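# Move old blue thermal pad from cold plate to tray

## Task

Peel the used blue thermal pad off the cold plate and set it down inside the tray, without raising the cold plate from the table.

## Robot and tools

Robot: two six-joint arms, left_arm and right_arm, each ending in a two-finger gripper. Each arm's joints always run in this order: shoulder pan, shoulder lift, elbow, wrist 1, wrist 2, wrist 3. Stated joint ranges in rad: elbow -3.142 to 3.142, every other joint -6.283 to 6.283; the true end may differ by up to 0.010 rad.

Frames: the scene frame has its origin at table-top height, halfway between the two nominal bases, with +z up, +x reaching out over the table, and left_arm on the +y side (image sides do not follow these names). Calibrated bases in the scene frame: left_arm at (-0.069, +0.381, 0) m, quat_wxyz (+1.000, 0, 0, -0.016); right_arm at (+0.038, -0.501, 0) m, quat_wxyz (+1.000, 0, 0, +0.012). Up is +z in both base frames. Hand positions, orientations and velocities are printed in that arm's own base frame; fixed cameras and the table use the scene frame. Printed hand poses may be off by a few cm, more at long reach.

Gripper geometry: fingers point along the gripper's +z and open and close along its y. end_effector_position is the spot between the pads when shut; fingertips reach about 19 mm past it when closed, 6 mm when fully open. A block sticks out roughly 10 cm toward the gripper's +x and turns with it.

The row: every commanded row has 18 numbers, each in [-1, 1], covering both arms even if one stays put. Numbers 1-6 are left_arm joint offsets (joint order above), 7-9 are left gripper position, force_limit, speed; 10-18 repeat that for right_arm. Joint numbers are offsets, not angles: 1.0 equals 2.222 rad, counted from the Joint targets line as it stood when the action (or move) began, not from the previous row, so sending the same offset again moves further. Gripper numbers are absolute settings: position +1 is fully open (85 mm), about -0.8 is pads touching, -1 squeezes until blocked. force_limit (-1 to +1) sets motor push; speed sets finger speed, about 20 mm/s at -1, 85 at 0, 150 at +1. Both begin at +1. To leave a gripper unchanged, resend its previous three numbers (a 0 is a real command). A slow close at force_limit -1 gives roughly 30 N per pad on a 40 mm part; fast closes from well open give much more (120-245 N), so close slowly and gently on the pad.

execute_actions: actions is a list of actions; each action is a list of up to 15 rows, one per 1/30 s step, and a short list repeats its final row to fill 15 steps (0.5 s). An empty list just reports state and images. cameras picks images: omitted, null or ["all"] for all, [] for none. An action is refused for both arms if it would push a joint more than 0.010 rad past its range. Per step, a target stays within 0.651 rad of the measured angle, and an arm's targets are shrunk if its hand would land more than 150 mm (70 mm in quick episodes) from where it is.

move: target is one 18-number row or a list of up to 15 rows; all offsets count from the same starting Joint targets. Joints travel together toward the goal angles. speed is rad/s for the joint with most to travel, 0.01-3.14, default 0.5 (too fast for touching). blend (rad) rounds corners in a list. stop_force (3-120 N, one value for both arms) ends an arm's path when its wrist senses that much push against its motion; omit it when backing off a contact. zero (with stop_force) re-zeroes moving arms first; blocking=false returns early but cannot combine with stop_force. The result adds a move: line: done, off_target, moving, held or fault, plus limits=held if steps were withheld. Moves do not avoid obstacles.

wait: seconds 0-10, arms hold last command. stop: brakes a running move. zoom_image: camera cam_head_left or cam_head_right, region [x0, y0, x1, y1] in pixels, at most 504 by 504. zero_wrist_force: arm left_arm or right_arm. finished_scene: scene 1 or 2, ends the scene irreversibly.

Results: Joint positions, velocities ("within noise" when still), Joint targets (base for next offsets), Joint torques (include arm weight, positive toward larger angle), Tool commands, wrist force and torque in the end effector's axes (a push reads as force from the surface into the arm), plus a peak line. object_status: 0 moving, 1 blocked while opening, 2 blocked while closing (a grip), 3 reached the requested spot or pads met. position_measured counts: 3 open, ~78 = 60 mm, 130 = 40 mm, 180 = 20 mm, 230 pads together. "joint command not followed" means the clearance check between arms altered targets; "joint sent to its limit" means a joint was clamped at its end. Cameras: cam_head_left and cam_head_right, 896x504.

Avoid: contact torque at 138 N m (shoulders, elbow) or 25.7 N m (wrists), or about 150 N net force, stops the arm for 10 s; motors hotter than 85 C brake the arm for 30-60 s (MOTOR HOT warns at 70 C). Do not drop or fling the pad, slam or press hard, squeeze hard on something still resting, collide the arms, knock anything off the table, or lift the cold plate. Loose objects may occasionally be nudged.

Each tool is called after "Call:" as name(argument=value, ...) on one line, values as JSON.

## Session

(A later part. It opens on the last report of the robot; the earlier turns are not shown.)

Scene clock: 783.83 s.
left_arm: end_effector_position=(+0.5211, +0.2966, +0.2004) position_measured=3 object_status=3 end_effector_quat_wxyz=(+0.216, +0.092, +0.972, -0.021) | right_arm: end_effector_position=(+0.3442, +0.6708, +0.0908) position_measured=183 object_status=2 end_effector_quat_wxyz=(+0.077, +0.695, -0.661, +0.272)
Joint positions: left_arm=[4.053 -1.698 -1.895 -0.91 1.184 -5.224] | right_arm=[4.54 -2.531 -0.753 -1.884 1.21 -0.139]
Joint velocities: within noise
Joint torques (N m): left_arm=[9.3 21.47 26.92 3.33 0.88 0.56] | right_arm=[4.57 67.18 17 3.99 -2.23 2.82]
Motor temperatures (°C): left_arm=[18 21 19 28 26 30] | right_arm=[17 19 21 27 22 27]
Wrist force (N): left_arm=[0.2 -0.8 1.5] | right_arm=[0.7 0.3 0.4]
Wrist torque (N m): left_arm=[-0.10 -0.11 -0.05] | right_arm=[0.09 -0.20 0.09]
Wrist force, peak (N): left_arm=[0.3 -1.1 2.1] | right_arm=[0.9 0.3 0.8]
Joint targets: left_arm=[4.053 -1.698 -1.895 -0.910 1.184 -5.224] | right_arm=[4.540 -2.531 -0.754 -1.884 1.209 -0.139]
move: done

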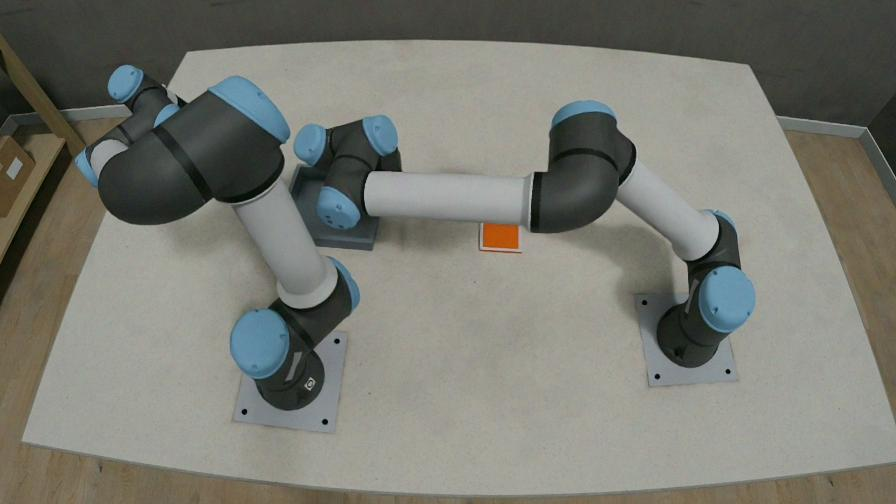

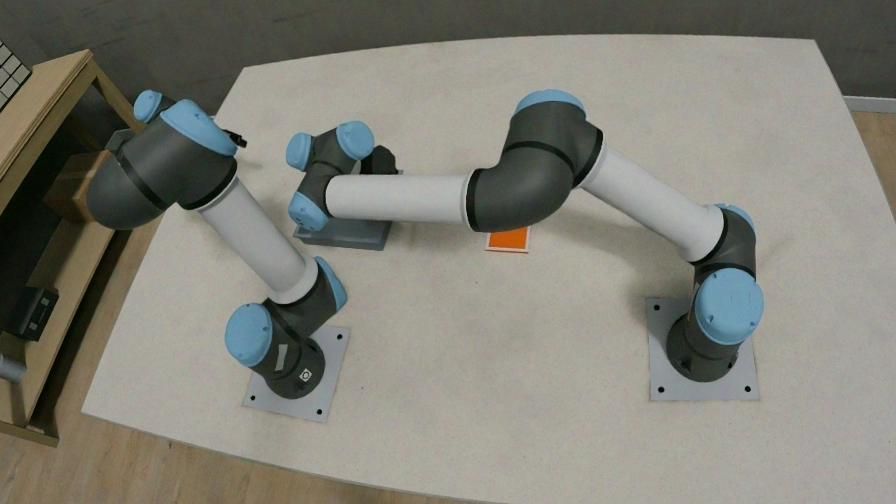

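Call:
move(target=[[0,0,0,0,0,0,1,1,1,0.0254,0.0324,-0.0759,0.0497,-0.0759,0.0203,-0.97,1,-1]], speed=0.2)

Call:
move(target=[0,0,0,0,0,0,1,1,1,-0.0636,-0.0809,0.1897,-0.1243,0.1897,-0.0508,-0.97,1,-1], speed=0.35)

Call:
zoom_image(camera="cam_head_right", region=[280, 160, 440, 260])

Call:
zoom_image(camera="cam_head_left", region=[270, 150, 430, 260])

Scene clock: 788.27 s.
left_arm: end_effector_position=(+0.5211, +0.2966, +0.2004) position_measured=3 object_status=3 end_effector_quat_wxyz=(+0.216, +0.092, +0.972, -0.021) | right_arm: end_effector_position=(+0.3430, +0.6707, +0.0947) position_measured=183 object_status=2 end_effector_quat_wxyz=(+0.004, +0.699, -0.633, +0.332)
Joint positions: left_arm=[4.053 -1.698 -1.895 -0.91 1.184 -5.224] | right_arm=[4.596 -2.459 -0.922 -1.774 1.041 -0.094]
Joint velocities: within noise
Joint torques (N m): left_arm=[9.69 22.65 26.85 3.24 0.93 0.46] | right_arm=[6.28 66.33 16.28 4.21 -2.96 3.07]
Motor temperatures (°C): left_arm=[18 21 19 28 26 30] | right_arm=[17 19 21 27 22 27]
Wrist force (N): left_arm=[0.4 -1.1 1.6] | right_arm=[1.0 0.2 0.6]
Wrist torque (N m): left_arm=[-0.16 -0.13 -0.05] | right_arm=[0.13 -0.24 0.10]
Wrist force, peak (N): left_arm=[0.5 -0.9 2.0] | right_arm=[1.0 0.4 0.7]
Joint targets: left_arm=[4.053 -1.698 -1.895 -0.910 1.184 -5.224] | right_arm=[4.597 -2.459 -0.922 -1.774 1.041 -0.094]
move: done

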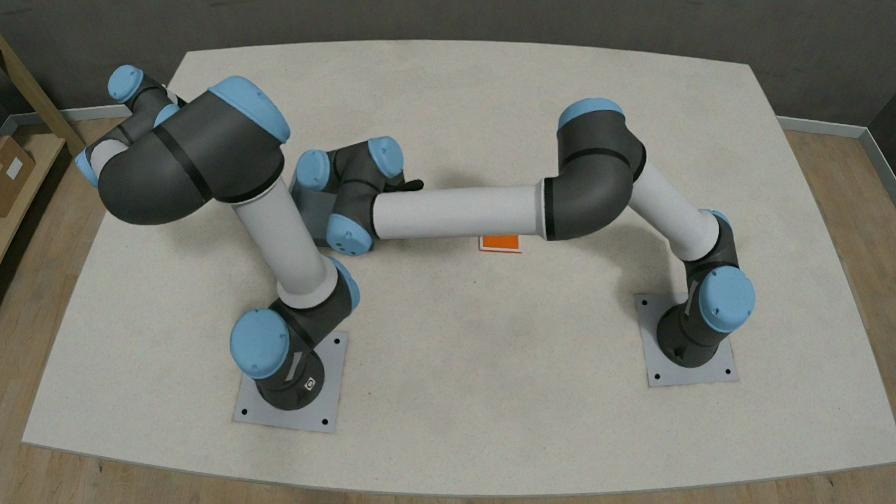

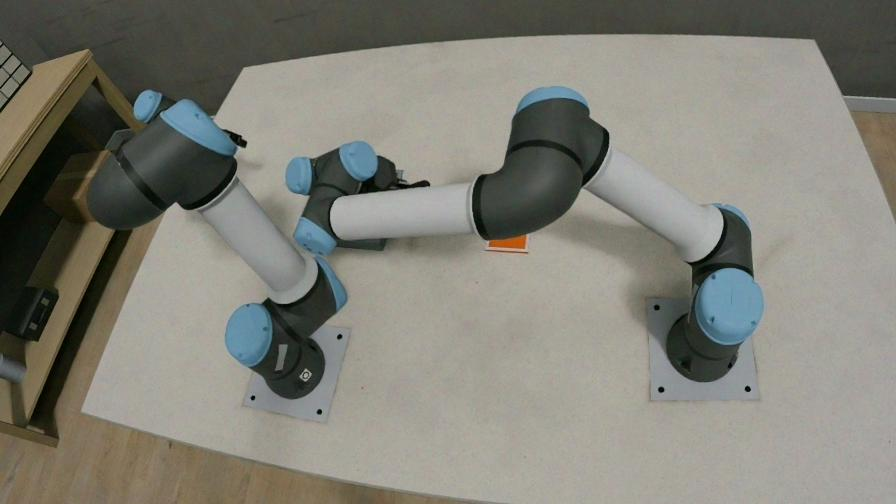

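Scene clock: 790.17 s.
left_arm: end_effector_position=(+0.5211, +0.2966, +0.2004) position_measured=3 object_status=3 end_effector_quat_wxyz=(+0.216, +0.092, +0.972, -0.021) | right_arm: end_effector_position=(+0.3429, +0.6707, +0.0957) position_measured=183 object_status=2 end_effector_quat_wxyz=(+0.173, +0.678, -0.694, +0.169)
Joint positions: left_arm=[4.053 -1.698 -1.895 -0.91 1.184 -5.224] | right_arm=[4.455 -2.638 -0.501 -2.05 1.462 -0.207]
Joint velocities: within noise
Joint torques (N m): left_arm=[10.12 22.78 26.87 3.41 0.67 0.66] | right_arm=[-6.82 50.69 35.77 -1.69 1.97 -2.88]
Motor temperatures (°C): left_arm=[18 21 19 28 26 30] | right_arm=[17 19 21 27 22 27]
Wrist force (N): left_arm=[0.0 -0.9 1.9] | right_arm=[0.4 0.2 0.6]
Wrist torque (N m): left_arm=[-0.12 -0.07 -0.05] | right_arm=[0.05 -0.15 0.10]
Wrist force, peak (N): left_arm=[0.1 -1.0 2.0] | right_arm=[0.8 0.6 1.0]
Joint targets: left_arm=[4.053 -1.698 -1.895 -0.910 1.184 -5.224] | right_arm=[4.455 -2.638 -0.501 -2.050 1.462 -0.207]
move: done

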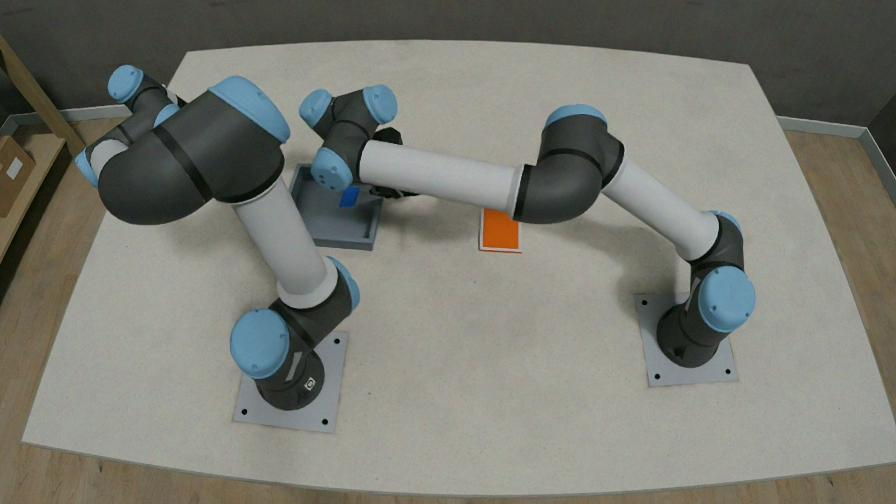

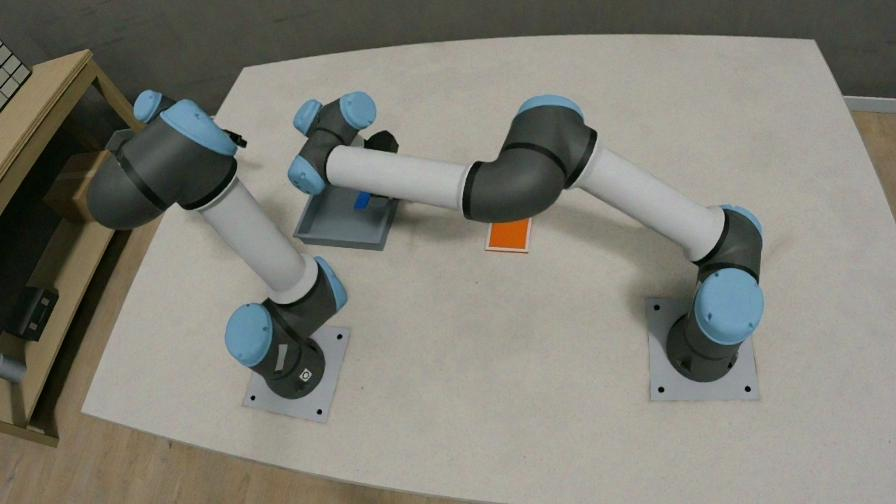

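Scaled by 3.150 from the camera's 896x504 image, which has a finer 1280x720 frame.

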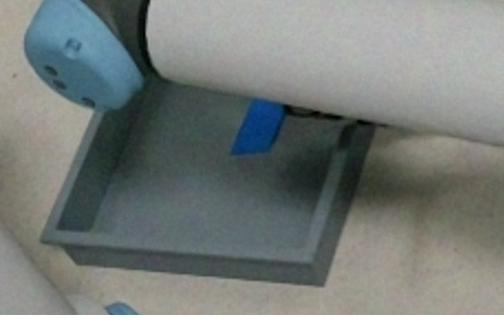

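Scaled by 3.150 from the camera's 896x504 image, which has a finer 1280x720 frame.

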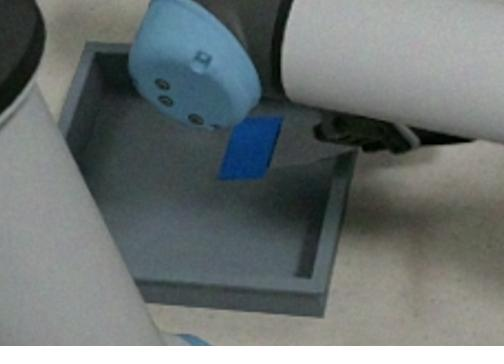

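Call:
move(target=[[0,0,0,0,0,0,1,1,1,-0.1139,-0.0314,0.0208,-0.1234,0.4142,-0.2363,-0.97,1,-1],[0,0,0,0,0,0,1,1,1,-0.1139,-0.0430,-0.0258,-0.0652,0.4142,-0.2363,-0.97,1,-1]], speed=[0.3,0.15])

Call:
zoom_image(camera="cam_head_right", region=[280, 160, 440, 260])

Call:
zoom_image(camera="cam_head_left", region=[270, 150, 430, 260])

Scene clock: 814.37 s.
left_arm: end_effector_position=(+0.5211, +0.2966, +0.2004) position_measured=3 object_status=3 end_effector_quat_wxyz=(+0.216, +0.092, +0.972, -0.021) | right_arm: end_effector_position=(+0.3079, +0.6591, +0.0763) position_measured=183 object_status=2 end_effector_quat_wxyz=(-0.402, -0.571, +0.648, +0.304)
Joint positions: left_arm=[4.053 -1.698 -1.895 -0.91 1.184 -5.224] | right_arm=[4.202 -2.734 -0.558 -2.195 2.383 -0.732]
Joint velocities: within noise
Joint torques (N m): left_arm=[9.68 22.57 29.76 4.05 1 0.86] | right_arm=[-5.84 50.95 16.41 3.26 3.46 -2.95]
Motor temperatures (°C): left_arm=[18 21 19 28 26 30] | right_arm=[17 19 21 27 22 27]
Wrist force (N): left_arm=[0.0 -0.9 1.7] | right_arm=[0.0 -0.8 1.5]
Wrist torque (N m): left_arm=[-0.13 -0.06 -0.05] | right_arm=[-0.11 -0.12 0.12]
Wrist force, peak (N): left_arm=[0.3 -1.2 2.1] | right_arm=[-0.2 -1.5 2.0]
Joint targets: left_arm=[4.053 -1.698 -1.895 -0.910 1.184 -5.224] | right_arm=[4.202 -2.734 -0.558 -2.195 2.383 -0.732]
move: done

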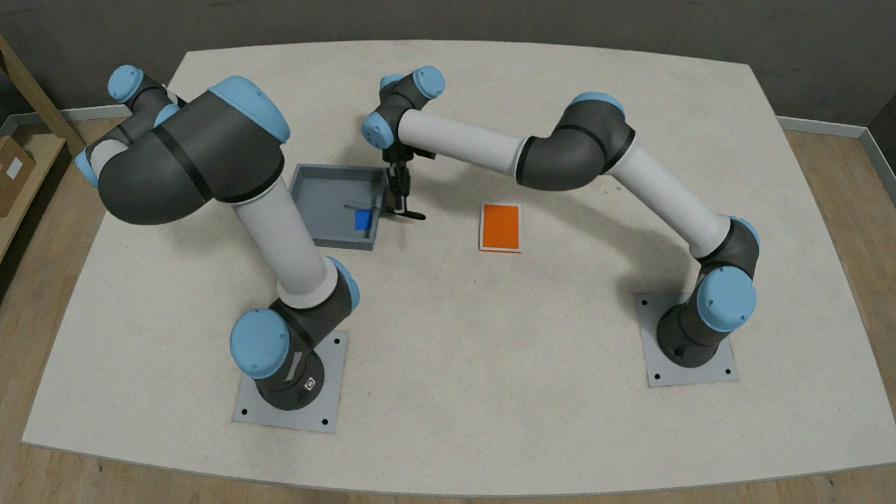

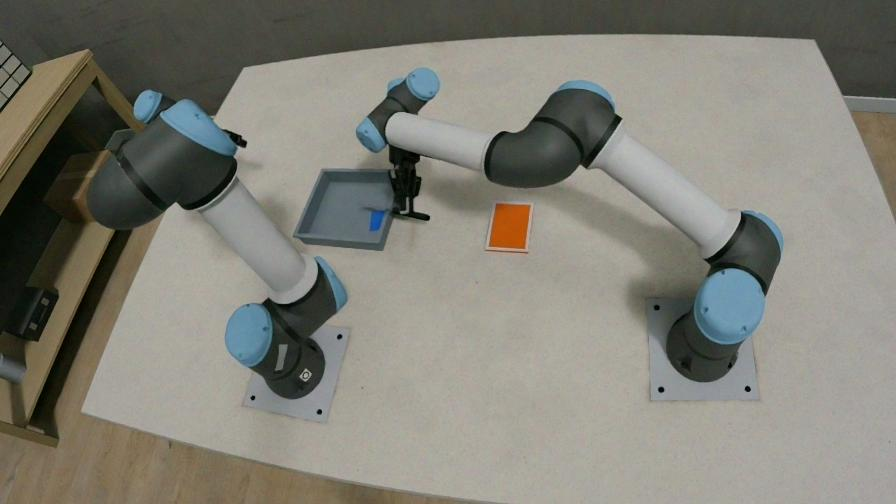

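Scaled by 3.150 from the camera's 896x504 image, which has a finer 1280x720 frame.

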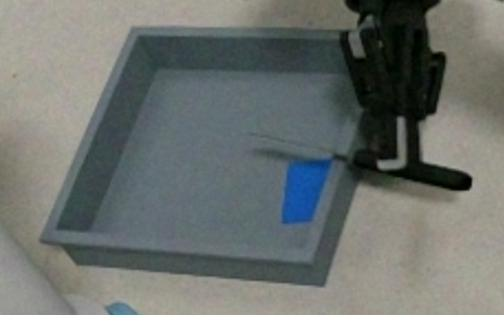

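Scaled by 3.150 from the camera's 896x504 image, which has a finer 1280x720 frame.

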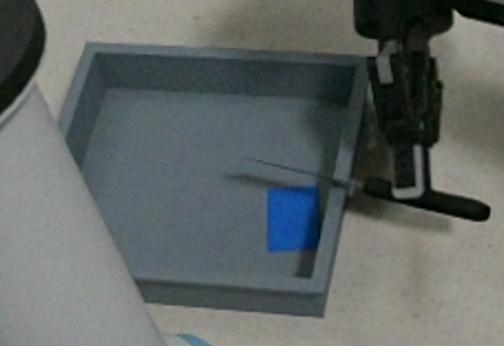

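Call:
move(target=[[0,0,0,0,0,0,1,1,1,0,0.0116,0.0466,-0.0582,0,0,-0.97,1,-1],[0,0,0,0,0,0,1,1,1,0,0.12,-0.04,-0.08,0,0,-0.97,1,-1],[0,0,0,0,0,0,1,1,1,-0.2,0.12,-0.04,-0.08,0,0,-0.97,1,-1]], speed=0.35, blend=[0.03,0.03,0])

Call:
zoom_image(camera="cam_head_right", region=[280, 160, 440, 260])

Call:
zoom_image(camera="cam_head_left", region=[270, 150, 430, 260])

Scene clock: 823.87 s.
left_arm: end_effector_position=(+0.5211, +0.2966, +0.2004) position_measured=3 object_status=3 end_effector_quat_wxyz=(+0.216, +0.092, +0.972, -0.021) | right_arm: end_effector_position=(+0.5172, +0.4317, +0.2425) position_measured=183 object_status=2 end_effector_quat_wxyz=(-0.325, -0.414, +0.758, +0.385)
Joint positions: left_arm=[4.053 -1.698 -1.895 -0.91 1.184 -5.224] | right_arm=[3.758 -2.467 -0.647 -2.373 2.383 -0.732]
Joint velocities: within noise
Joint torques (N m): left_arm=[8.54 21.37 29.45 4.22 1.02 1.01] | right_arm=[-6.69 65.54 17.06 -1.82 2.79 -2.52]
Motor temperatures (°C): left_arm=[18 21 19 28 26 30] | right_arm=[17 19 21 27 22 27]
Wrist force (N): left_arm=[0.3 -1.0 1.6] | right_arm=[-0.1 -1.0 1.9]
Wrist torque (N m): left_arm=[-0.13 -0.11 -0.05] | right_arm=[-0.13 -0.10 0.12]
Wrist force, peak (N): left_arm=[0.3 -1.0 2.2] | right_arm=[-0.6 -2.0 2.6]
Joint targets: left_arm=[4.053 -1.698 -1.895 -0.910 1.184 -5.224] | right_arm=[3.758 -2.467 -0.647 -2.373 2.383 -0.732]
move: done

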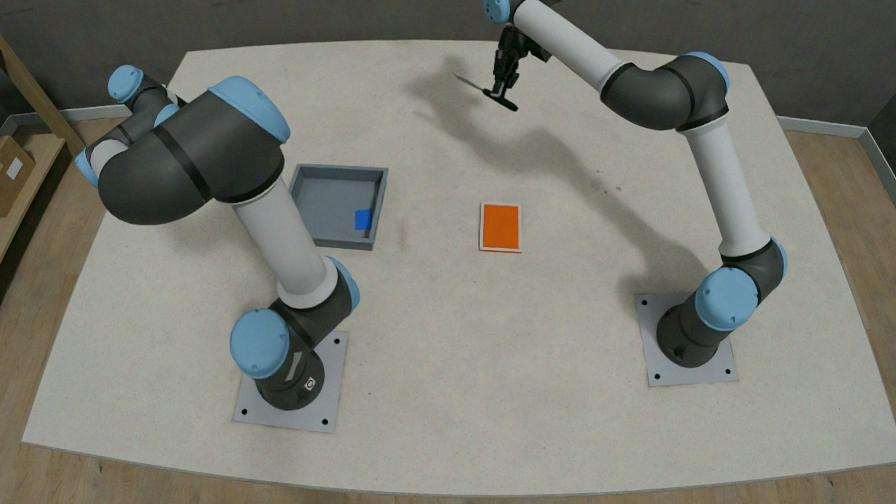

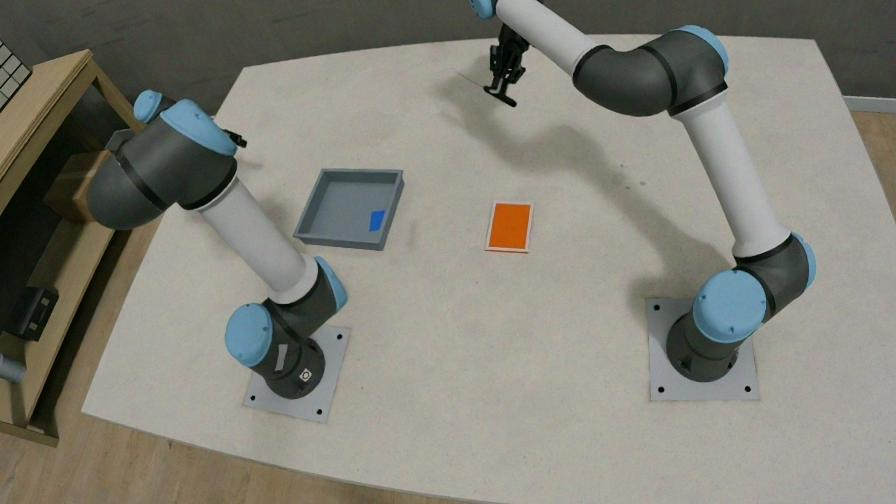

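Scaled by 3.150 from the camera's 896x504 image, which has a finer 1280x720 frame.

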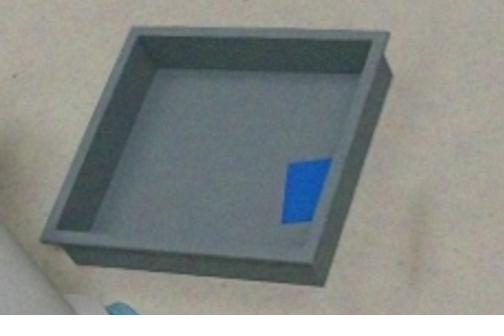

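Scaled by 3.150 from the camera's 896x504 image, which has a finer 1280x720 frame.

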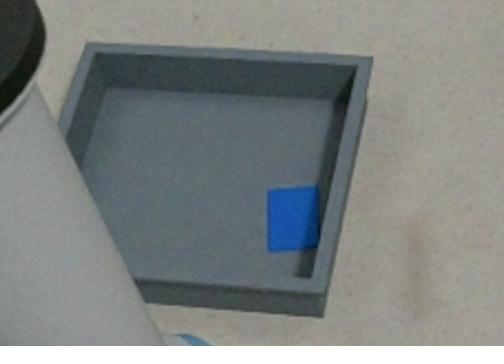

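Call:
finished_scene(scene=2)

The scene is finished: the task was done.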